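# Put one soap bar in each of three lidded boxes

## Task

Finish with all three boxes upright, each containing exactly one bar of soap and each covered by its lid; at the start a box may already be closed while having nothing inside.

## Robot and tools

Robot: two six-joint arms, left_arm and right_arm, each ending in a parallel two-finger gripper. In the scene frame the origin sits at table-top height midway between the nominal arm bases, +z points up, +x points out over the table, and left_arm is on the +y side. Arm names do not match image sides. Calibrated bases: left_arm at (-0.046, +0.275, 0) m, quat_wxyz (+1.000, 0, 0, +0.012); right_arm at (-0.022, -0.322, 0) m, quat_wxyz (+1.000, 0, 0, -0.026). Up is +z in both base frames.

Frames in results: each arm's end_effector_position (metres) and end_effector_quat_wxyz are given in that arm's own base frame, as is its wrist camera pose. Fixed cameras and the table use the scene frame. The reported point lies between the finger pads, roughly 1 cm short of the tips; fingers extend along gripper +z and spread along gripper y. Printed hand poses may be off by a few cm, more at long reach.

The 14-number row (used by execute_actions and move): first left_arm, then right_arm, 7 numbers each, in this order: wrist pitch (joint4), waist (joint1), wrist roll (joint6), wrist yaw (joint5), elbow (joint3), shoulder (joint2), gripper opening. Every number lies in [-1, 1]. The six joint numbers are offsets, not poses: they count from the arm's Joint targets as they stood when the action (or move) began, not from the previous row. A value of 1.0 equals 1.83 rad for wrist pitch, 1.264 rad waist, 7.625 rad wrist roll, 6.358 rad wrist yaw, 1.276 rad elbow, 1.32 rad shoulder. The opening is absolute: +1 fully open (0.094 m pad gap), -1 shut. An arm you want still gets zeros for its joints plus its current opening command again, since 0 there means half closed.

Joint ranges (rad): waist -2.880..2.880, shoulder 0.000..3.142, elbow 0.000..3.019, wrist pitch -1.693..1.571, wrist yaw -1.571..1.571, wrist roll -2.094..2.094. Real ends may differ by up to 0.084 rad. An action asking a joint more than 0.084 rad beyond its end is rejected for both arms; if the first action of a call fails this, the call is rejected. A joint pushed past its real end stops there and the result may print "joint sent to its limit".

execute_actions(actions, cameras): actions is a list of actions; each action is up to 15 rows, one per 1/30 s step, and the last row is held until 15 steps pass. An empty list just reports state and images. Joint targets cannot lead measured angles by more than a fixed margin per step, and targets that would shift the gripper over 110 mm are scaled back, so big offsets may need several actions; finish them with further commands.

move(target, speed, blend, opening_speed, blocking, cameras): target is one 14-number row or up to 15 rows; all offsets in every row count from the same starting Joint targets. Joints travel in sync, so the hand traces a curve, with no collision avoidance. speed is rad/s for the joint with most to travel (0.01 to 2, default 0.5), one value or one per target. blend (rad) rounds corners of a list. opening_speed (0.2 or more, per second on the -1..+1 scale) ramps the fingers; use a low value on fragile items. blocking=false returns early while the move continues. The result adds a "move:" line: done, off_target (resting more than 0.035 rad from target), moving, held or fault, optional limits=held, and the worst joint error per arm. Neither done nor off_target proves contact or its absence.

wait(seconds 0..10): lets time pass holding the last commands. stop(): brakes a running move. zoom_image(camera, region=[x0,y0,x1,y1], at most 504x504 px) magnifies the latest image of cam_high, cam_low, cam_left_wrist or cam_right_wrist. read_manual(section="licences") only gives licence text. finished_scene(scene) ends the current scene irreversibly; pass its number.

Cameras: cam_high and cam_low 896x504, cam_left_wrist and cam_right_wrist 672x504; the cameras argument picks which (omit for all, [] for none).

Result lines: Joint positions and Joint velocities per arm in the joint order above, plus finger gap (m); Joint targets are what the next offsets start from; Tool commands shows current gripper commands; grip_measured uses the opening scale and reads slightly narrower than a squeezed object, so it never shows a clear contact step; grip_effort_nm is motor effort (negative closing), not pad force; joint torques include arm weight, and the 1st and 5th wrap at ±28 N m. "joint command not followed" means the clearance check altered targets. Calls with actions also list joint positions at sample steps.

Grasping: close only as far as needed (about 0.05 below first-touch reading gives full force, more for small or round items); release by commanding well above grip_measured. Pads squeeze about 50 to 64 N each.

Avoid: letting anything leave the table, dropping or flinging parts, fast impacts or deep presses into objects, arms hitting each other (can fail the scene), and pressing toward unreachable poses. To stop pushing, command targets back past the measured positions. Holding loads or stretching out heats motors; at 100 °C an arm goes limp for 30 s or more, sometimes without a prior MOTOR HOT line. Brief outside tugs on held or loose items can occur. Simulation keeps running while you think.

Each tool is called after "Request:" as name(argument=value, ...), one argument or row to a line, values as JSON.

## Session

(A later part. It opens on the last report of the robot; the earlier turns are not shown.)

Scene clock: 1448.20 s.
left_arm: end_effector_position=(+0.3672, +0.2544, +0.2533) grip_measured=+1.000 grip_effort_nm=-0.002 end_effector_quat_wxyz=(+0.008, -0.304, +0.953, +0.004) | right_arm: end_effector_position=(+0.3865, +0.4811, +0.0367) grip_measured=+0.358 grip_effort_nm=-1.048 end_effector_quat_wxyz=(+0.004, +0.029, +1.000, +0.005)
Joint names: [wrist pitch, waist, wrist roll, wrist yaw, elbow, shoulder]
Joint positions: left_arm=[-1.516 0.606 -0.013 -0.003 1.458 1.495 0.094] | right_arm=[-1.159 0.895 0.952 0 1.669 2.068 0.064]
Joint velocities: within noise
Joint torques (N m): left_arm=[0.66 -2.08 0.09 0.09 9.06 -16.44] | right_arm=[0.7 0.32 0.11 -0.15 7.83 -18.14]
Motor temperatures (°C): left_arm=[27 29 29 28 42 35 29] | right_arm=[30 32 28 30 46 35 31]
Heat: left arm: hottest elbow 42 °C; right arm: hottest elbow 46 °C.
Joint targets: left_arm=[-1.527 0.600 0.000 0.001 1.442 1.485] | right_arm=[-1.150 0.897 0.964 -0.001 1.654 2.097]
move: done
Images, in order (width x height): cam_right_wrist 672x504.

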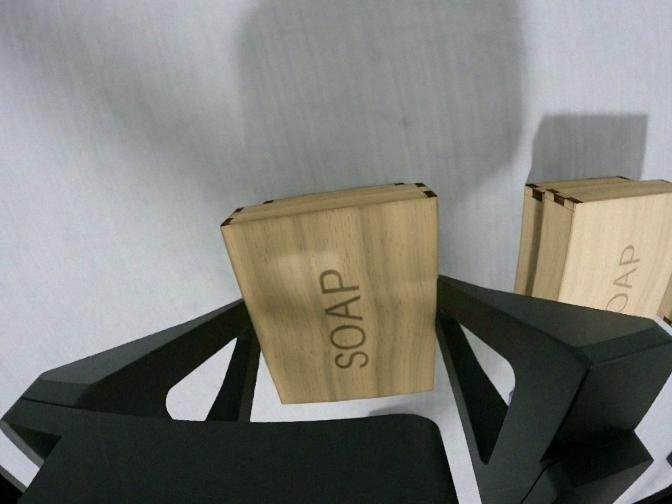

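Request:
move(
  target=[0,0,0,0,0,0,1,-0.038,0,0,0,0.066,-0.0553,0.25],
  cameras=["cam_right_wrist"],
  speed=0.15,
)

Request:
zoom_image(
  camera="cam_right_wrist",
  region=[200, 160, 460, 290],
)

Scene clock: 1466.97 s.
left_arm: end_effector_position=(+0.3672, +0.2544, +0.2533) grip_measured=+1.000 grip_effort_nm=-0.012 end_effector_quat_wxyz=(+0.008, -0.304, +0.953, +0.004) | right_arm: end_effector_position=(+0.3838, +0.4777, +0.0621) grip_measured=+0.356 grip_effort_nm=-1.072 end_effector_quat_wxyz=(+0.003, +0.029, +1.000, +0.003)
Joint names: [wrist pitch, waist, wrist roll, wrist yaw, elbow, shoulder]
Joint positions: left_arm=[-1.516 0.606 -0.013 -0.003 1.458 1.495 0.094] | right_arm=[-1.212 0.895 0.953 0 1.684 2.034 0.064]
Joint velocities: within noise
Joint torques (N m): left_arm=[0.65 -2.02 0.09 0.08 9.06 -16.44] | right_arm=[0.17 0.26 0.11 -0.15 13.74 -21.01]
Motor temperatures (°C): left_arm=[27 28 29 28 42 35 29] | right_arm=[30 32 28 30 45 35 32]
Heat: left arm: hottest elbow 42 °C; right arm: hottest elbow 45 °C.
Joint targets: left_arm=[-1.527 0.600 0.000 0.001 1.442 1.485] | right_arm=[-1.220 0.897 0.964 -0.001 1.738 2.024]
move: off_target (right_arm); right_arm: the elbow is farthest, 0.054 rad from its target
Images, in order (width x height): cam_right_wrist 672x504.

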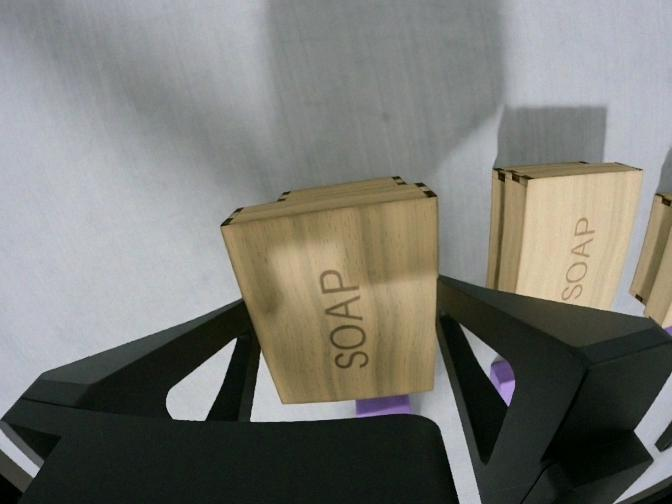

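Scaled by 1.938 from the camera's 672x504 image, which has a finer 960x720 frame.

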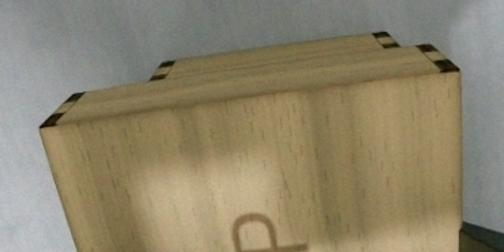

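Request:
move(
  target=[
    [0,0,0,0,0,0,1,-0.06,0,0,0,0.0,-0.12,0.25],
    [0,0,0,0,0,0,1,-0.047,0,0,0,-0.275,-0.282,0.25],
  ],
  cameras=["cam_right_wrist"],
  speed=0.4,
  blend=0.05,
)

Scene clock: 1478.17 s.
left_arm: end_effector_position=(+0.3672, +0.2544, +0.2533) grip_measured=+1.000 grip_effort_nm=-0.007 end_effector_quat_wxyz=(+0.008, -0.304, +0.953, +0.004) | right_arm: end_effector_position=(+0.3082, +0.3835, +0.1578) grip_measured=+0.356 grip_effort_nm=-1.077 end_effector_quat_wxyz=(-0.001, +0.029, +1.000, -0.001)
Joint names: [wrist pitch, waist, wrist roll, wrist yaw, elbow, shoulder]
Joint positions: left_arm=[-1.516 0.606 -0.013 -0.003 1.458 1.495 0.094] | right_arm=[-1.315 0.895 0.953 0 1.402 1.661 0.064]
Joint velocities: within noise
Joint torques (N m): left_arm=[0.64 -2.08 0.09 0.09 9.07 -16.44] | right_arm=[0.68 0.26 0.11 -0.16 8.25 -15.74]
Motor temperatures (°C): left_arm=[27 28 29 28 42 35 29] | right_arm=[30 32 28 30 48 35 32]
Heat: left arm: hottest elbow 42 °C; right arm: hottest elbow 48 °C.
Joint targets: left_arm=[-1.527 0.600 0.000 0.001 1.442 1.485] | right_arm=[-1.306 0.897 0.964 -0.001 1.387 1.652]
move: done
Images, in order (width x height): cam_right_wrist 672x504.

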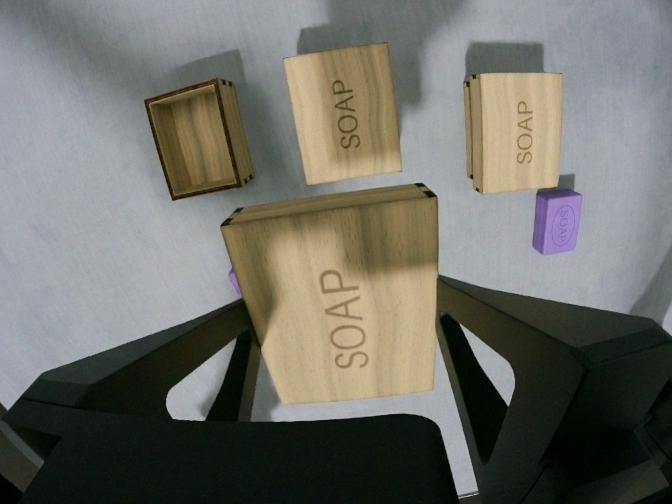

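Request:
move(
  target=[0,0,0,0,0,0,1,0,-0.55,-0.09,0,0,0,0.25],
  cameras=[],
  speed=0.7,
)

Request:
move(
  target=[0.1335,-0.864,-0.0645,0,-0.4361,-0.236,1,0,0,0,0,0,0,0.25],
  cameras=["cam_left_wrist","cam_high"],
  speed=0.6,
)

Scene clock: 1497.30 s.
left_arm: end_effector_position=(+0.3672, +0.2544, +0.2533) grip_measured=+1.000 grip_effort_nm=-0.007 end_effector_quat_wxyz=(+0.008, -0.304, +0.953, +0.004) | right_arm: end_effector_position=(+0.4833, +0.0948, +0.1578) grip_measured=+0.356 grip_effort_nm=-1.067 end_effector_quat_wxyz=(+0.000, +0.047, +0.999, +0.000)
Joint names: [wrist pitch, waist, wrist roll, wrist yaw, elbow, shoulder]
Joint positions: left_arm=[-1.516 0.606 -0.013 -0.003 1.458 1.495 0.094] | right_arm=[-1.313 0.195 0.289 0 1.402 1.661 0.064]
Joint velocities: within noise
Joint torques (N m): left_arm=[0.66 -2.08 0.09 0.09 9.07 -16.44] | right_arm=[0.66 0.67 -0.1 -0.18 8.28 -15.74]
Motor temperatures (°C): left_arm=[27 28 29 28 42 35 29] | right_arm=[30 32 28 30 45 35 32]
Heat: left arm: hottest elbow 42 °C; right arm: hottest elbow 45 °C.
Joint targets: left_arm=[-1.527 0.600 0.000 0.001 1.442 1.485] | right_arm=[-1.306 0.201 0.277 0.000 1.387 1.652]
move: done
No camera images: "cameras" was empty.

Scene clock: 1499.97 s.
left_arm: end_effector_position=(+0.2706, -0.1428, +0.1522) grip_measured=+1.000 grip_effort_nm=-0.012 end_effector_quat_wxyz=(-0.006, +0.004, +1.000, +0.004) | right_arm: end_effector_position=(+0.4833, +0.0948, +0.1578) grip_measured=+0.355 grip_effort_nm=-1.072 end_effector_quat_wxyz=(+0.000, +0.047, +0.999, +0.000)
Joint names: [wrist pitch, waist, wrist roll, wrist yaw, elbow, shoulder]
Joint positions: left_arm=[-1.296 -0.485 -0.478 -0.001 0.899 1.189 0.094] | right_arm=[-1.313 0.195 0.289 0 1.402 1.661 0.064]
Joint velocities: within noise
Joint torques (N m): left_arm=[1.58 -2.2 -0.26 0.01 8.79 -10.52] | right_arm=[0.65 0.73 -0.09 -0.18 8.29 -15.74]
Motor temperatures (°C): left_arm=[27 28 29 28 42 36 29] | right_arm=[30 32 28 30 45 35 32]
Heat: left arm: hottest elbow 42 °C; right arm: hottest elbow 45 °C.
Joint targets: left_arm=[-1.283 -0.493 -0.492 0.001 0.886 1.173] | right_arm=[-1.306 0.201 0.277 0.000 1.387 1.652]
move: done
Images, in order (width x height): cam_high 896x504, cam_left_wrist 672x504.

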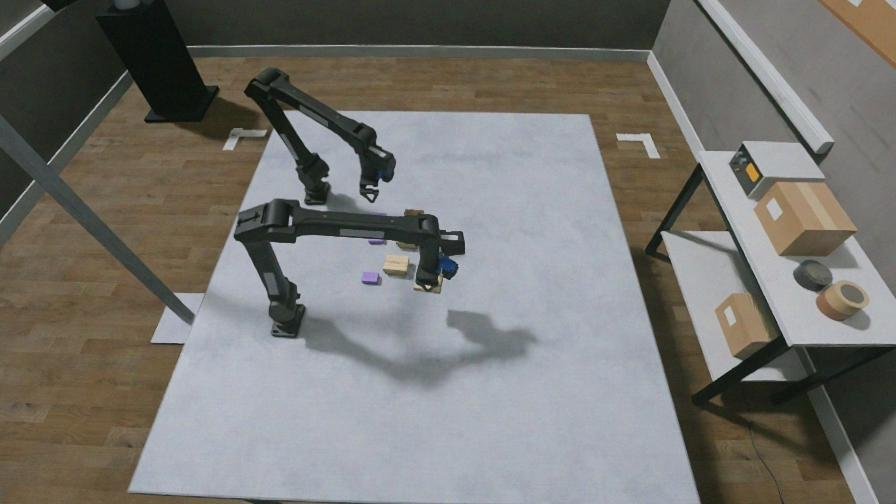

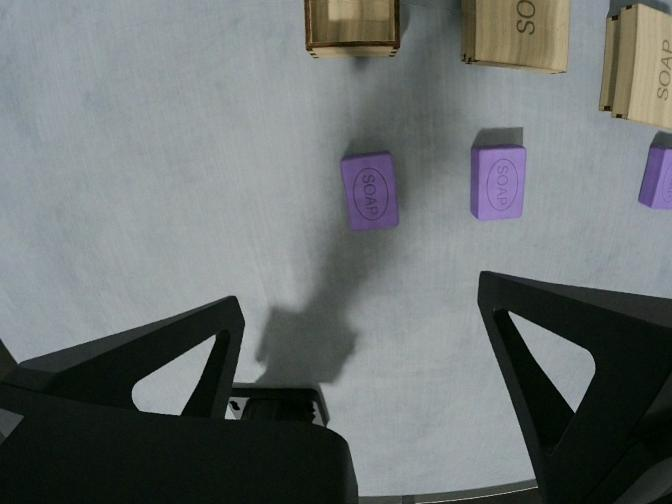

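Request:
move(
  target=[0.185,-0.0184,-0.0046,0,-0.112,0.1484,0.5,0,0,0,0,0,0,0.25],
  cameras=["cam_left_wrist"],
  speed=0.3,
)

Scene clock: 1537.33 s.
left_arm: end_effector_position=(+0.2847, -0.1571, +0.0541) grip_measured=+0.502 grip_effort_nm=-0.134 end_effector_quat_wxyz=(+0.007, -0.005, +1.000, -0.003) | right_arm: end_effector_position=(+0.4833, +0.0948, +0.1578) grip_measured=+0.355 grip_effort_nm=-1.072 end_effector_quat_wxyz=(+0.000, +0.047, +0.999, +0.000)
Joint names: [wrist pitch, waist, wrist roll, wrist yaw, elbow, shoulder]
Joint positions: left_arm=[-0.957 -0.503 -0.513 -0.001 0.753 1.351 0.071] | right_arm=[-1.313 0.195 0.289 0 1.402 1.661 0.064]
Joint velocities: within noise
Joint torques (N m): left_arm=[1.68 -2.49 -0.23 0 7.73 -9.05] | right_arm=[0.64 0.67 -0.09 -0.18 8.29 -15.74]
Motor temperatures (°C): left_arm=[27 28 29 28 42 35 29] | right_arm=[30 32 28 30 44 34 33]
Heat: left arm: hottest elbow 42 °C; right arm: hottest elbow 44 °C.
Joint targets: left_arm=[-0.944 -0.516 -0.527 0.001 0.743 1.369] | right_arm=[-1.306 0.201 0.277 0.000 1.387 1.652]
move: done
Images, in order (width x height): cam_left_wrist 672x504.

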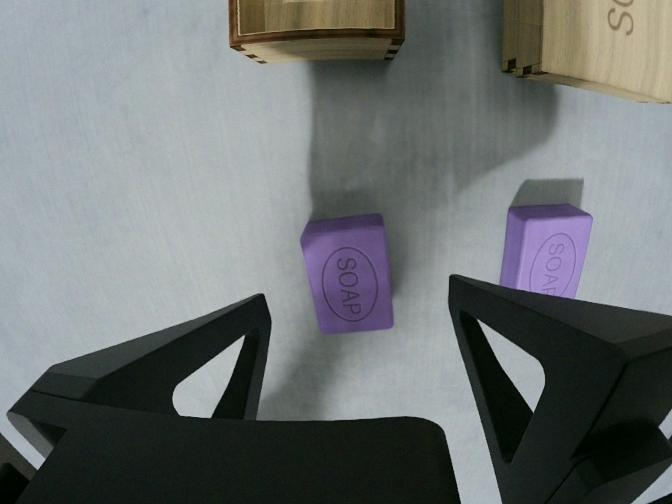

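Request:
move(
  target=[0.0448,0,0,0,-0.03,0.0458,0.5,0,0,0,0,0,0,0.25],
  cameras=["cam_left_wrist"],
  speed=0.12,
)

Scene clock: 1553.20 s.
left_arm: end_effector_position=(+0.2820, -0.1556, +0.0252) grip_measured=+0.502 grip_effort_nm=-0.139 end_effector_quat_wxyz=(+0.001, -0.005, +1.000, +0.000) | right_arm: end_effector_position=(+0.4833, +0.0948, +0.1578) grip_measured=+0.355 grip_effort_nm=-1.072 end_effector_quat_wxyz=(+0.000, +0.047, +0.999, +0.000)
Joint names: [wrist pitch, waist, wrist roll, wrist yaw, elbow, shoulder]
Joint positions: left_arm=[-0.875 -0.503 -0.514 -0.001 0.716 1.409 0.071] | right_arm=[-1.313 0.195 0.289 0 1.402 1.661 0.064]
Joint velocities: within noise
Joint torques (N m): left_arm=[1.73 -2.55 -0.21 0 7.05 -9.05] | right_arm=[0.65 0.67 -0.09 -0.18 8.29 -15.74]
Motor temperatures (°C): left_arm=[27 28 29 28 41 35 29] | right_arm=[30 32 28 30 44 34 33]
Heat: left arm: hottest elbow 41 °C; right arm: hottest elbow 44 °C.
Joint targets: left_arm=[-0.863 -0.516 -0.527 0.001 0.704 1.430] | right_arm=[-1.306 0.201 0.277 0.000 1.387 1.652]
move: done
Images, in order (width x height): cam_left_wrist 672x504.

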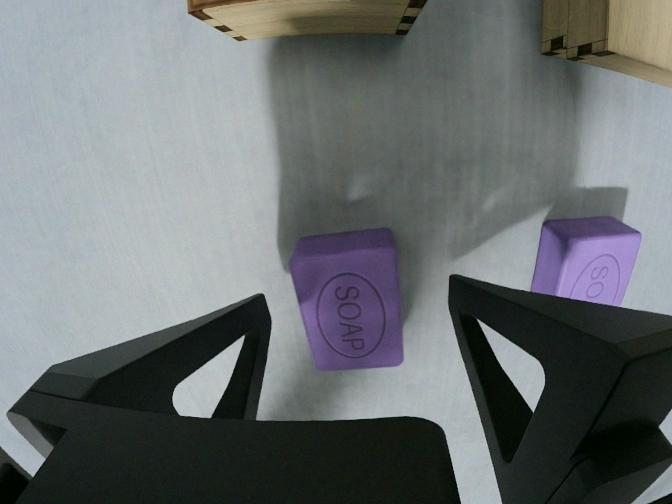

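Request:
move(
  target=[0,0,0,0,0,0.009,0.5,0,0,0,0,0,0,0.25],
  cameras=[],
  speed=0.1,
)

Request:
move(
  target=[0,0,0,0,0,0,-0.28,0,0,0,0,0,0,0.25],
  cameras=["cam_left_wrist"],
  opening_speed=0.3,
)

Scene clock: 1565.47 s.
left_arm: end_effector_position=(+0.2811, -0.1551, +0.0221) grip_measured=+0.502 grip_effort_nm=-0.129 end_effector_quat_wxyz=(-0.003, -0.005, +1.000, +0.003) | right_arm: end_effector_position=(+0.4833, +0.0948, +0.1578) grip_measured=+0.355 grip_effort_nm=-1.087 end_effector_quat_wxyz=(+0.000, +0.047, +0.999, +0.000)
Joint names: [wrist pitch, waist, wrist roll, wrist yaw, elbow, shoulder]
Joint positions: left_arm=[-0.875 -0.503 -0.514 -0.001 0.716 1.42 0.071] | right_arm=[-1.313 0.195 0.289 0 1.402 1.661 0.064]
Joint velocities: within noise
Joint torques (N m): left_arm=[1.58 -2.49 -0.21 0 6.95 -9.11] | right_arm=[0.65 0.67 -0.09 -0.18 8.28 -15.68]
Motor temperatures (°C): left_arm=[27 28 29 28 40 35 29] | right_arm=[30 32 28 30 43 34 33]
Heat: left arm: hottest elbow 40 °C; right arm: hottest elbow 43 °C.
Joint targets: left_arm=[-0.863 -0.516 -0.527 0.001 0.704 1.442] | right_arm=[-1.306 0.201 0.277 0.000 1.387 1.652]
move: done
No camera images: "cameras" was empty.

Scene clock: 1568.27 s.
left_arm: end_effector_position=(+0.2811, -0.1551, +0.0221) grip_measured=-0.207 grip_effort_nm=-0.994 end_effector_quat_wxyz=(-0.003, -0.005, +1.000, +0.003) | right_arm: end_effector_position=(+0.4833, +0.0948, +0.1578) grip_measured=+0.355 grip_effort_nm=-1.077 end_effector_quat_wxyz=(+0.000, +0.047, +0.999, +0.000)
Joint names: [wrist pitch, waist, wrist roll, wrist yaw, elbow, shoulder]
Joint positions: left_arm=[-0.875 -0.503 -0.514 -0.001 0.716 1.42 0.037] | right_arm=[-1.313 0.195 0.289 0 1.402 1.661 0.064]
Joint velocities: within noise
Joint torques (N m): left_arm=[1.58 -2.49 -0.21 0 6.98 -9.05] | right_arm=[0.64 0.73 -0.09 -0.18 8.28 -15.74]
Motor temperatures (°C): left_arm=[27 28 29 28 40 35 29] | right_arm=[30 32 28 30 43 34 33]
Heat: left arm: hottest elbow 40 °C; right arm: hottest elbow 43 °C.
Joint targets: left_arm=[-0.863 -0.516 -0.527 0.001 0.704 1.442] | right_arm=[-1.306 0.201 0.277 0.000 1.387 1.652]
move: done
Images, in order (width x height): cam_left_wrist 672x504.

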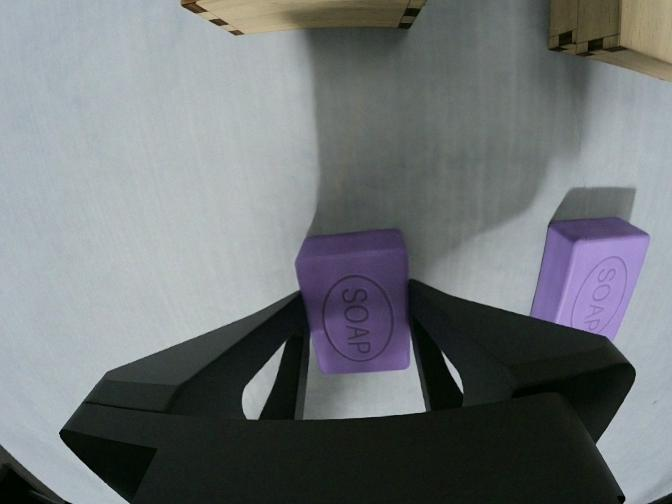

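Request:
move(
  target=[
    [0,0,0,0,0,-0.176,-0.28,0,0,0,0,0,0,0.25],
    [-0.1717,0.1424,0.0429,0,0.291,0.0204,-0.28,0,0,0,0,0,0,0.25],
  ],
  cameras=["cam_left_wrist"],
  speed=0.35,
)

Scene clock: 1583.17 s.
left_arm: end_effector_position=(+0.3626, -0.1304, +0.1113) grip_measured=-0.209 grip_effort_nm=-1.043 end_effector_quat_wxyz=(-0.009, +0.065, +0.998, +0.003) | right_arm: end_effector_position=(+0.4833, +0.0948, +0.1578) grip_measured=+0.355 grip_effort_nm=-1.077 end_effector_quat_wxyz=(+0.000, +0.047, +0.999, +0.000)
Joint names: [wrist pitch, waist, wrist roll, wrist yaw, elbow, shoulder]
Joint positions: left_arm=[-1.165 -0.345 -0.214 -0.001 1.021 1.447 0.037] | right_arm=[-1.313 0.195 0.289 0 1.402 1.661 0.064]
Joint velocities: within noise
Joint torques (N m): left_arm=[0.62 -0.91 0.11 0.02 14.5 -11.4] | right_arm=[0.65 0.67 -0.09 -0.18 8.28 -15.74]
Motor temperatures (°C): left_arm=[27 28 29 28 40 34 30] | right_arm=[30 32 28 30 43 34 33]
Heat: left arm: hottest elbow 40 °C; right arm: hottest elbow 43 °C.
Joint targets: left_arm=[-1.177 -0.336 -0.200 0.001 1.076 1.469] | right_arm=[-1.306 0.201 0.277 0.000 1.387 1.652]
move: off_target (left_arm); left_arm: the elbow is farthest, 0.054 rad from its target
Images, in order (width x height): cam_left_wrist 672x504.

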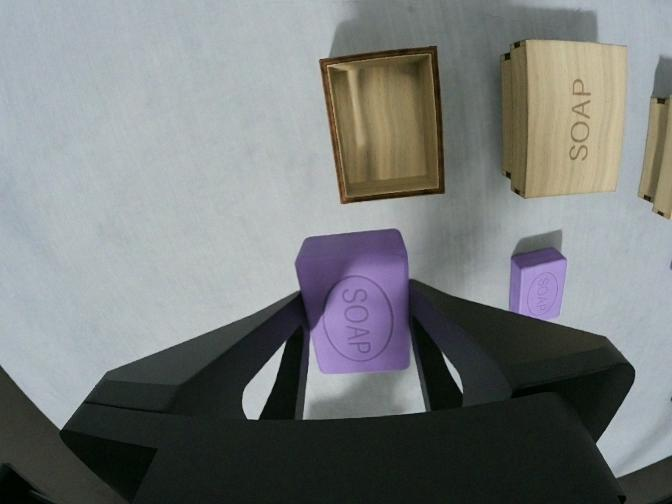

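Request:
move(
  target=[
    [0.03,-0.0356,-0.0117,0,0.136,0.06,-0.28,0,0,0,0,0,0,0.25],
    [0.0475,-0.0356,-0.0117,0,0.0353,0.1167,-0.28,0,0,0,0,0,0,0.25],
  ],
  cameras=["cam_left_wrist","cam_low"],
  speed=0.25,
)

Scene clock: 1623.07 s.
left_arm: end_effector_position=(+0.4099, -0.1594, +0.0848) grip_measured=-0.209 grip_effort_nm=-1.038 end_effector_quat_wxyz=(-0.005, +0.047, +0.999, +0.002) | right_arm: end_effector_position=(+0.4833, +0.0948, +0.1578) grip_measured=+0.355 grip_effort_nm=-1.082 end_effector_quat_wxyz=(+0.000, +0.047, +0.999, +0.000)
Joint names: [wrist pitch, waist, wrist roll, wrist yaw, elbow, shoulder]
Joint positions: left_arm=[-1.102 -0.37 -0.275 -0.001 1.128 1.607 0.037] | right_arm=[-1.313 0.195 0.289 0 1.402 1.661 0.064]
Joint velocities: within noise
Joint torques (N m): left_arm=[1.61 -2.32 -0.22 0.02 8.44 -14.51] | right_arm=[0.65 0.67 -0.09 -0.18 8.29 -15.68]
Motor temperatures (°C): left_arm=[27 28 29 28 51 34 31] | right_arm=[30 32 28 30 43 34 33]
Heat: left arm: hottest elbow 51 °C; right arm: hottest elbow 43 °C.
Joint targets: left_arm=[-1.090 -0.380 -0.289 0.001 1.121 1.623] | right_arm=[-1.306 0.201 0.277 0.000 1.387 1.652]
move: done
Images, in order (width x height): cam_low 896x504, cam_left_wrist 672x504.

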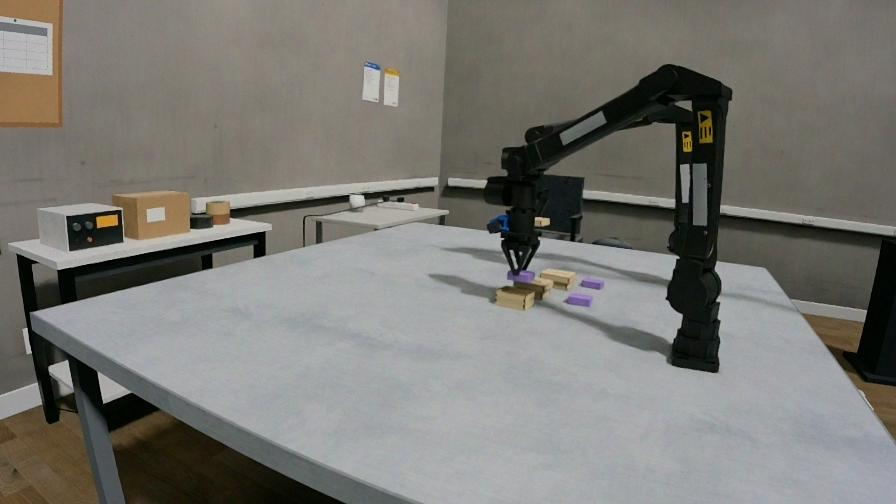

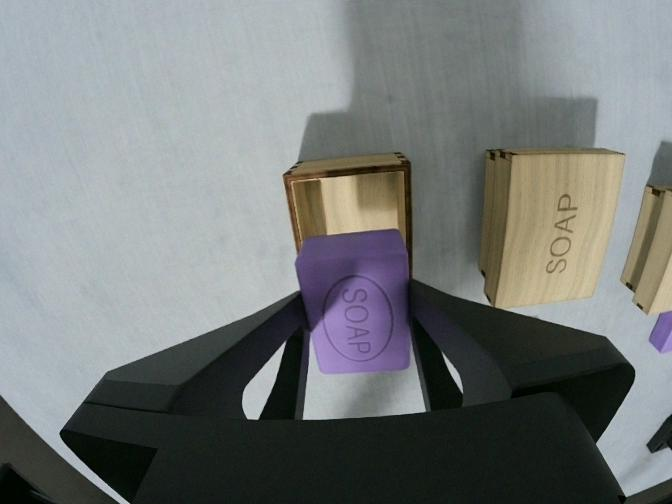

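Request:
move(
  target=[0.0295,-0.0024,0,0,-0.0018,0.0398,-0.28,0,0,0,0,0,0,0.25],
  cameras=["cam_left_wrist","cam_low"],
  speed=0.15,
)

Request:
zoom_image(
  camera="cam_low",
  region=[490, 245, 580, 310],
)

Scene clock: 1644.57 s.
left_arm: end_effector_position=(+0.4195, -0.1638, +0.0647) grip_measured=-0.209 grip_effort_nm=-1.038 end_effector_quat_wxyz=(-0.001, +0.048, +0.999, +0.001) | right_arm: end_effector_position=(+0.4833, +0.0948, +0.1578) grip_measured=+0.355 grip_effort_nm=-1.082 end_effector_quat_wxyz=(+0.000, +0.047, +0.999, +0.000)
Joint names: [wrist pitch, waist, wrist roll, wrist yaw, elbow, shoulder]
Joint positions: left_arm=[-1.049 -0.372 -0.276 -0.001 1.128 1.654 0.037] | right_arm=[-1.313 0.195 0.289 0 1.402 1.661 0.064]
Joint velocities: within noise
Joint torques (N m): left_arm=[1.47 -2.49 -0.21 0.01 8.17 -14.62] | right_arm=[0.64 0.67 -0.1 -0.18 8.28 -15.74]
Motor temperatures (°C): left_arm=[27 28 29 28 48 34 31] | right_arm=[30 32 28 30 43 34 33]
Heat: left arm: hottest elbow 48 °C; right arm: hottest elbow 43 °C.
Joint targets: left_arm=[-1.036 -0.384 -0.289 0.001 1.118 1.675] | right_arm=[-1.306 0.201 0.277 0.000 1.387 1.652]
move: done
Images, in order (width x height): cam_low 896x504, cam_left_wrist 672x504.

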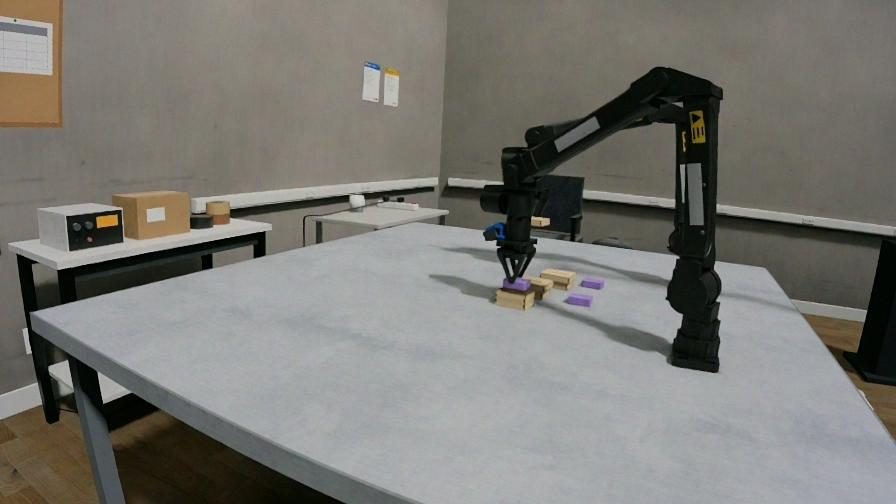

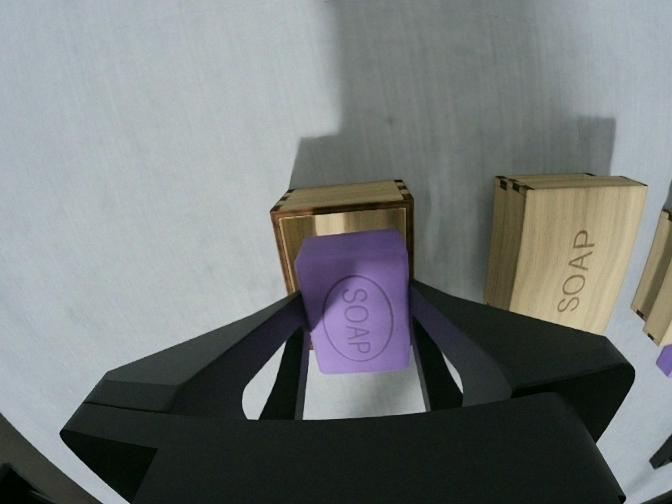

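Scaled by 5.600 from the camera's 896x504 image, which has a finer 1280x720 frame.

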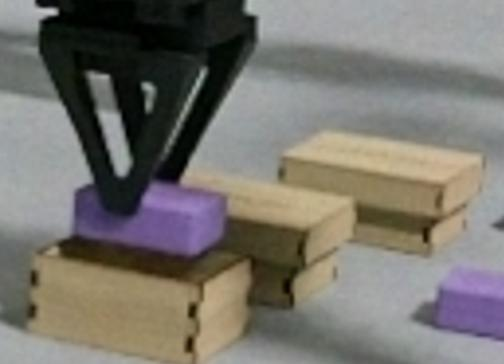

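Request:
move(
  target=[0.0439,0,0,0,-0.023,0.0386,-0.28,0,0,0,0,0,0,0.25],
  cameras=["cam_left_wrist","cam_low"],
  speed=0.08,
)

Request:
zoom_image(
  camera="cam_low",
  region=[490, 245, 580, 310],
)

Scene clock: 1664.40 s.
left_arm: end_effector_position=(+0.4245, -0.1663, +0.0446) grip_measured=-0.209 grip_effort_nm=-1.043 end_effector_quat_wxyz=(+0.006, +0.048, +0.999, -0.002) | right_arm: end_effector_position=(+0.4833, +0.0948, +0.1578) grip_measured=+0.355 grip_effort_nm=-1.082 end_effector_quat_wxyz=(+0.000, +0.047, +0.999, +0.000)
Joint names: [wrist pitch, waist, wrist roll, wrist yaw, elbow, shoulder]
Joint positions: left_arm=[-0.98 -0.372 -0.276 0 1.108 1.685 0.037] | right_arm=[-1.313 0.195 0.289 0 1.402 1.661 0.064]
Joint velocities: within noise
Joint torques (N m): left_arm=[2.11 -2.49 -0.21 -0.04 7.1 -13.33] | right_arm=[0.64 0.67 -0.09 -0.17 8.29 -15.74]
Motor temperatures (°C): left_arm=[27 28 29 28 46 34 31] | right_arm=[30 32 28 30 43 34 33]
Heat: left arm: hottest elbow 46 °C; right arm: hottest elbow 43 °C.
Joint targets: left_arm=[-0.956 -0.384 -0.289 0.001 1.089 1.726] | right_arm=[-1.306 0.201 0.277 0.000 1.387 1.652]
move: off_target (left_arm); left_arm: the shoulder is farthest, 0.040 rad from its target
Images, in order (width x height): cam_low 896x504, cam_left_wrist 672x504.

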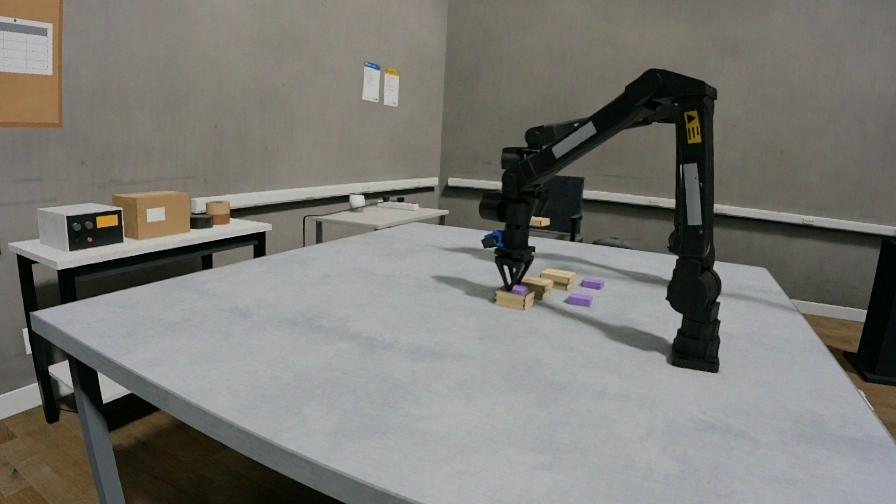

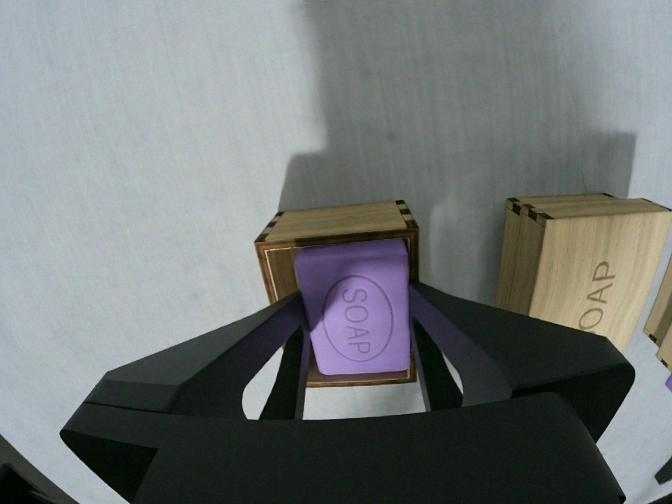

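Scaled by 5.600 from the camera's 896x504 image, which has a finer 1280x720 frame.

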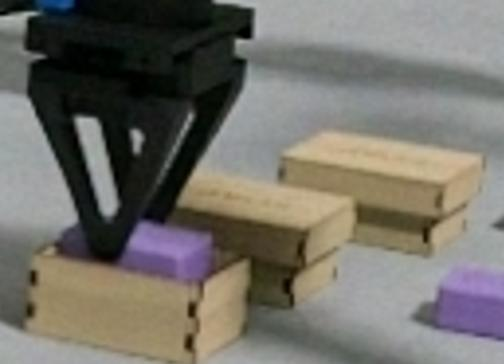

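Request:
move(
  target=[
    [0,0,0,0,0,-0.05,-0.28,0,0,0,0,0,0,0.25],
    [0,0.0218,0,0,0,-0.05,-0.28,0,0,0,0,0,0,0.25],
    [0,0.0218,0,0,0,0,-0.28,0,0,0,0,0,0,0.25],
  ],
  cameras=["cam_left_wrist","cam_low"],
  speed=0.08,
)

Request:
zoom_image(
  camera="cam_low",
  region=[490, 245, 580, 310],
)

Scene clock: 1684.23 s.
left_arm: end_effector_position=(+0.4247, -0.1655, +0.0448) grip_measured=-0.209 grip_effort_nm=-1.038 end_effector_quat_wxyz=(+0.010, +0.047, +0.999, -0.004) | right_arm: end_effector_position=(+0.4833, +0.0948, +0.1578) grip_measured=+0.355 grip_effort_nm=-1.077 end_effector_quat_wxyz=(+0.000, +0.047, +0.999, +0.000)
Joint names: [wrist pitch, waist, wrist roll, wrist yaw, elbow, shoulder]
Joint positions: left_arm=[-0.97 -0.37 -0.276 0.001 1.101 1.68 0.037] | right_arm=[-1.313 0.195 0.289 0 1.402 1.661 0.064]
Joint velocities: within noise
Joint torques (N m): left_arm=[1.73 -0.5 -0.21 -0.05 7.71 -12.86] | right_arm=[0.64 0.73 -0.1 -0.18 8.28 -15.74]
Motor temperatures (°C): left_arm=[27 28 29 28 43 35 32] | right_arm=[30 32 28 30 43 34 33]
Heat: left arm: hottest elbow 43 °C; right arm: hottest elbow 43 °C.
Joint targets: left_arm=[-0.955 -0.356 -0.289 0.001 1.089 1.726] | right_arm=[-1.306 0.201 0.277 0.000 1.387 1.652]
move: off_target (left_arm); left_arm: the shoulder is farthest, 0.046 rad from its target
Images, in order (width x height): cam_low 896x504, cam_left_wrist 672x504.

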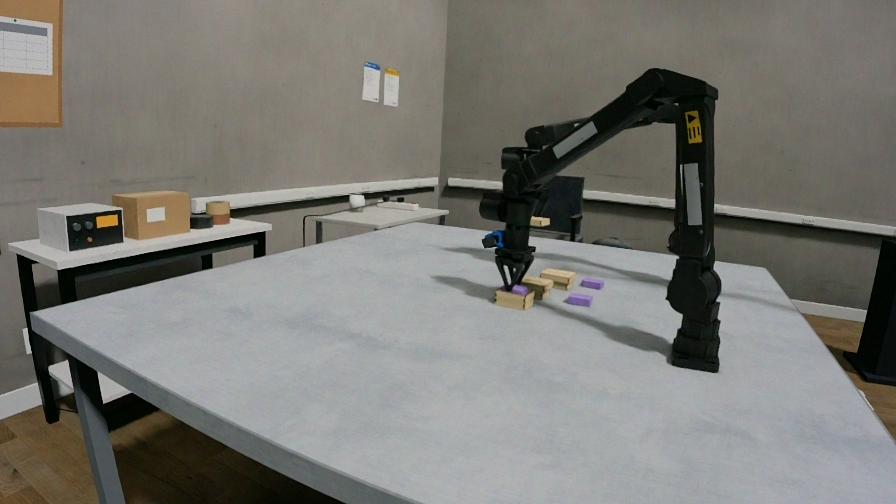

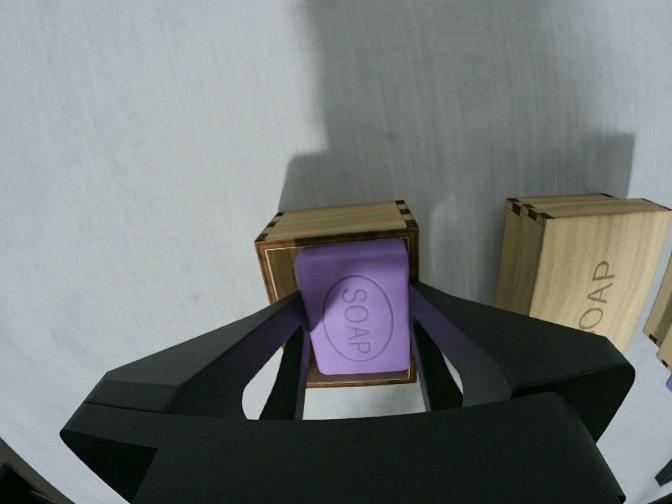

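Scaled by 5.600 from the camera's 896x504 image, which has a finer 1280x720 frame.

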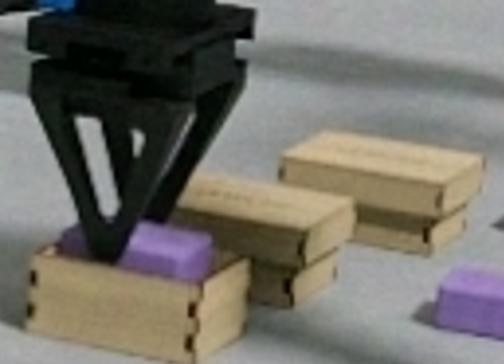

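Request:
move(
  target=[
    [0,0,0,0,0,-0.085,-0.28,0,0,0,0,0,0,0.25],
    [-0.0208,0.001,0,0,0,-0.085,-0.28,0,0,0,0,0,0,0.25],
  ],
  cameras=["cam_left_wrist"],
  speed=0.1,
)

Scene clock: 1705.00 s.
left_arm: end_effector_position=(+0.4260, -0.1645, +0.0662) grip_measured=-0.209 grip_effort_nm=-1.033 end_effector_quat_wxyz=(+0.028, +0.046, +0.999, -0.010) | right_arm: end_effector_position=(+0.4833, +0.0948, +0.1578) grip_measured=+0.355 grip_effort_nm=-1.082 end_effector_quat_wxyz=(+0.000, +0.047, +0.999, +0.000)
Joint names: [wrist pitch, waist, wrist roll, wrist yaw, elbow, shoulder]
Joint positions: left_arm=[-0.982 -0.367 -0.276 0.001 1.101 1.631 0.037] | right_arm=[-1.313 0.195 0.289 0 1.402 1.661 0.064]
Joint velocities: within noise
Joint torques (N m): left_arm=[0.75 -0.62 -0.21 -0.06 8.05 -18.02] | right_arm=[0.64 0.67 -0.1 -0.18 8.29 -15.74]
Motor temperatures (°C): left_arm=[27 28 29 28 42 35 32] | right_arm=[30 32 28 30 43 34 33]
Heat: left arm: hottest elbow 42 °C; right arm: hottest elbow 43 °C.
Joint targets: left_arm=[-0.994 -0.355 -0.289 0.001 1.089 1.614] | right_arm=[-1.306 0.201 0.277 0.000 1.387 1.652]
move: done
Images, in order (width x height): cam_left_wrist 672x504.

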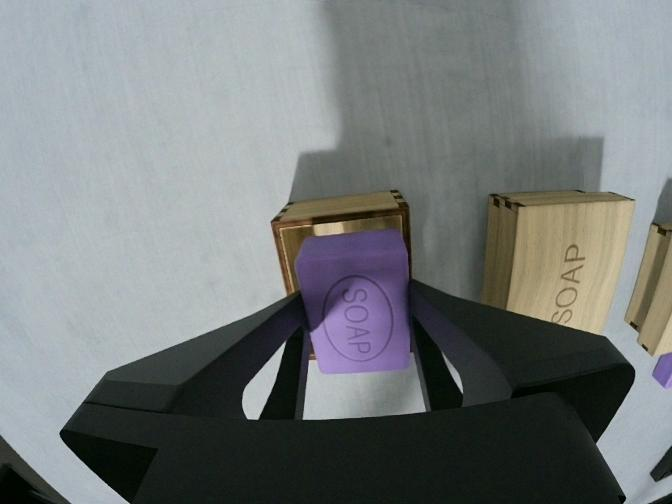

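Request:
move(
  target=[
    [0.0213,0.001,0,0,0,0.086,-0.28,0,0,0,0,0,0,0.25],
  ],
  cameras=["cam_left_wrist","cam_low"],
  speed=0.08,
)

Request:
zoom_image(
  camera="cam_low",
  region=[490, 245, 580, 310],
)

Scene clock: 1728.13 s.
left_arm: end_effector_position=(+0.4242, -0.1626, +0.0349) grip_measured=-0.209 grip_effort_nm=-1.038 end_effector_quat_wxyz=(+0.001, +0.045, +0.999, +0.000) | right_arm: end_effector_position=(+0.4833, +0.0948, +0.1578) grip_measured=+0.355 grip_effort_nm=-1.077 end_effector_quat_wxyz=(+0.000, +0.047, +0.999, +0.000)
Joint names: [wrist pitch, waist, wrist roll, wrist yaw, elbow, shoulder]
Joint positions: left_arm=[-0.968 -0.365 -0.276 0.001 1.101 1.703 0.037] | right_arm=[-1.313 0.195 0.289 0 1.402 1.661 0.064]
Joint velocities: within noise
Joint torques (N m): left_arm=[1.63 -0.67 -0.21 -0.05 7.54 -14.97] | right_arm=[0.64 0.73 -0.09 -0.18 8.28 -15.74]
Motor temperatures (°C): left_arm=[27 28 29 28 41 35 32] | right_arm=[30 32 28 30 43 34 33]
Heat: left arm: hottest elbow 41 °C; right arm: hottest elbow 43 °C.
Joint targets: left_arm=[-0.955 -0.354 -0.289 0.001 1.089 1.728] | right_arm=[-1.306 0.201 0.277 0.000 1.387 1.652]
move: done
Images, in order (width x height): cam_low 896x504, cam_left_wrist 672x504.

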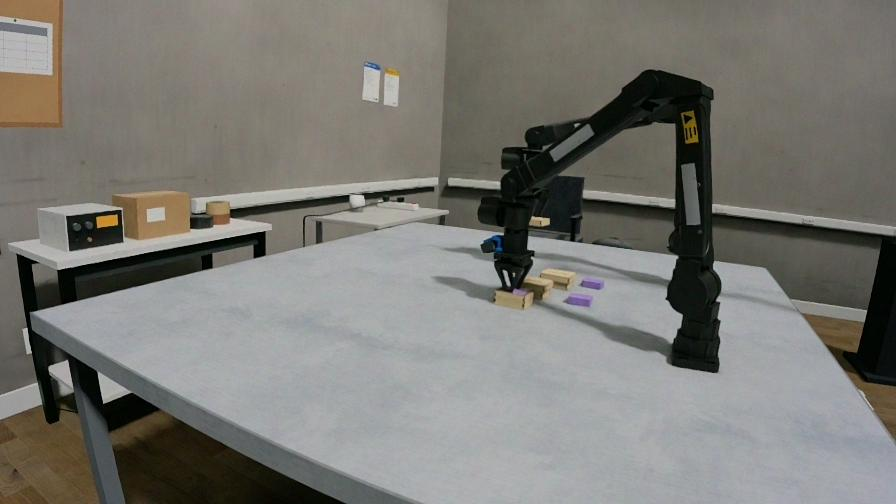

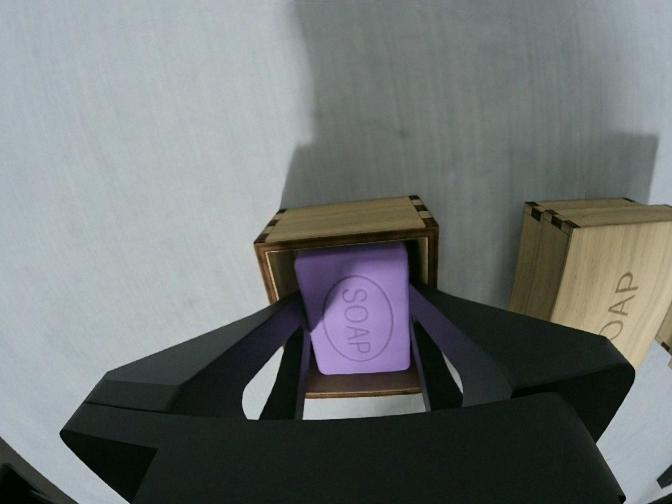

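Scaled by 5.600 from the camera's 896x504 image, which has a finer 1280x720 frame.

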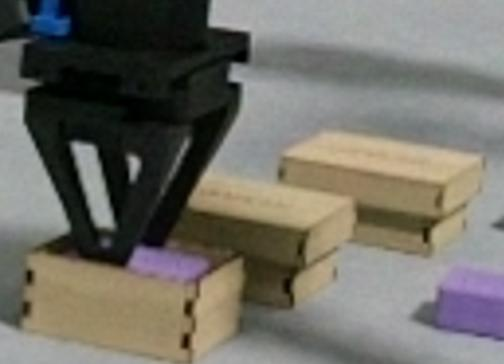

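Request:
move(
  target=[0,0,0,0,0,0.005,-0.14,0,0,0,0,0,0,0.25],
  opening_speed=0.3,
  cameras=["cam_left_wrist"],
)

Request:
move(
  target=[
    [-0.036,0,0,0,0.06,-0.065,-0.14,0,0,0,0,0,0,0.25],
    [-0.1,0,0,0,0.08,-0.16,-0.14,0,0,0,0,0,0,0.25],
  ],
  blend=0.03,
  speed=0.25,
)

Scene clock: 1773.67 s.
left_arm: end_effector_position=(+0.4240, -0.1626, +0.0336) grip_measured=-0.143 grip_effort_nm=0.120 end_effector_quat_wxyz=(-0.001, +0.045, +0.999, +0.000) | right_arm: end_effector_position=(+0.4833, +0.0948, +0.1578) grip_measured=+0.355 grip_effort_nm=-1.082 end_effector_quat_wxyz=(+0.000, +0.047, +0.999, +0.000)
Joint names: [wrist pitch, waist, wrist roll, wrist yaw, elbow, shoulder]
Joint positions: left_arm=[-0.967 -0.365 -0.276 0.001 1.101 1.706 0.04] | right_arm=[-1.313 0.195 0.289 0 1.402 1.661 0.064]
Joint velocities: within noise
Joint torques (N m): left_arm=[1.61 -0.73 -0.2 -0.06 7.51 -14.74] | right_arm=[0.65 0.67 -0.09 -0.18 8.29 -15.74]
Motor temperatures (°C): left_arm=[27 28 29 28 40 36 32] | right_arm=[30 32 28 30 43 34 33]
Heat: left arm: hottest elbow 40 °C; right arm: hottest elbow 43 °C.
Joint targets: left_arm=[-0.955 -0.354 -0.289 0.001 1.089 1.734] | right_arm=[-1.306 0.201 0.277 0.000 1.387 1.652]
move: done
Images, in order (width x height): cam_left_wrist 672x504.

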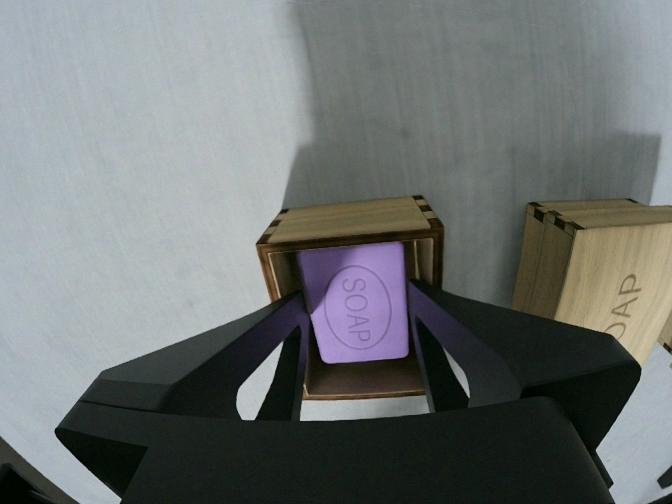

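Scene clock: 1775.07 s.
left_arm: end_effector_position=(+0.4118, -0.1579, +0.1197) grip_measured=-0.142 grip_effort_nm=0.115 end_effector_quat_wxyz=(+0.024, +0.045, +0.999, -0.008) | right_arm: end_effector_position=(+0.4833, +0.0948, +0.1578) grip_measured=+0.355 grip_effort_nm=-1.077 end_effector_quat_wxyz=(+0.000, +0.047, +0.999, +0.000)
Joint names: [wrist pitch, waist, wrist roll, wrist yaw, elbow, shoulder]
Joint positions: left_arm=[-1.126 -0.365 -0.276 0.001 1.14 1.533 0.04] | right_arm=[-1.313 0.195 0.289 0 1.402 1.661 0.064]
Joint velocities: within noise
Joint torques (N m): left_arm=[0.79 -0.73 -0.21 -0.06 14.45 -16.03] | right_arm=[0.64 0.67 -0.09 -0.18 8.29 -15.74]
Motor temperatures (°C): left_arm=[27 28 29 28 40 36 32] | right_arm=[30 32 28 30 43 34 33]
Heat: left arm: hottest elbow 40 °C; right arm: hottest elbow 43 °C.
Joint targets: left_arm=[-1.138 -0.354 -0.289 0.001 1.191 1.523] | right_arm=[-1.306 0.201 0.277 0.000 1.387 1.652]
move: off_target (left_arm); left_arm: the elbow is farthest, 0.051 rad from its target

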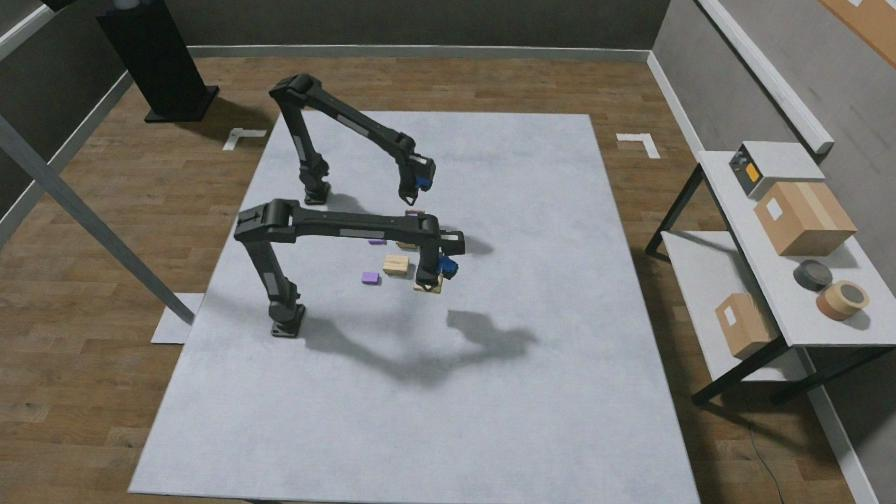

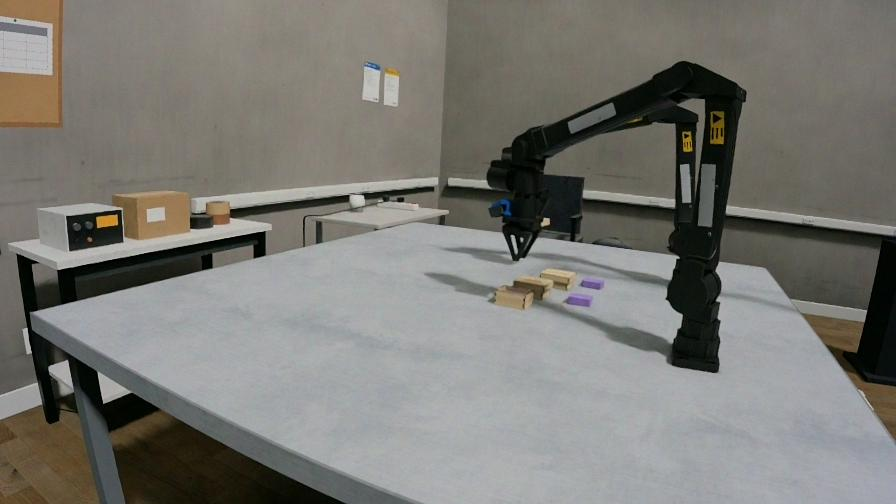

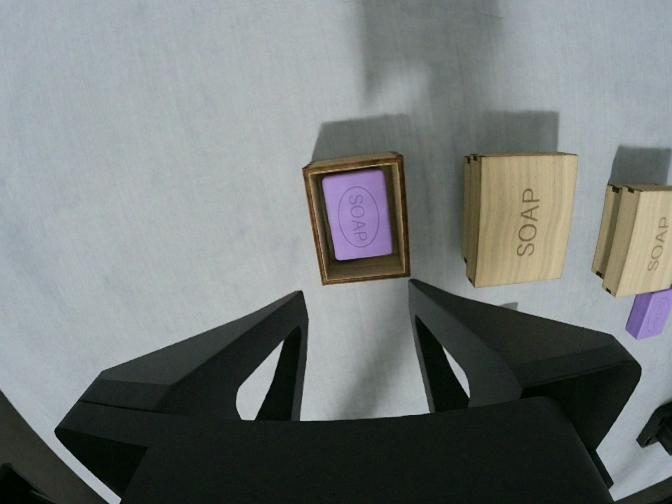

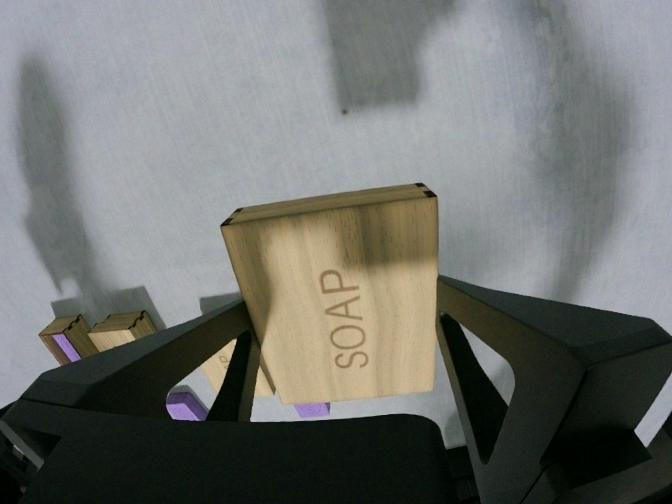

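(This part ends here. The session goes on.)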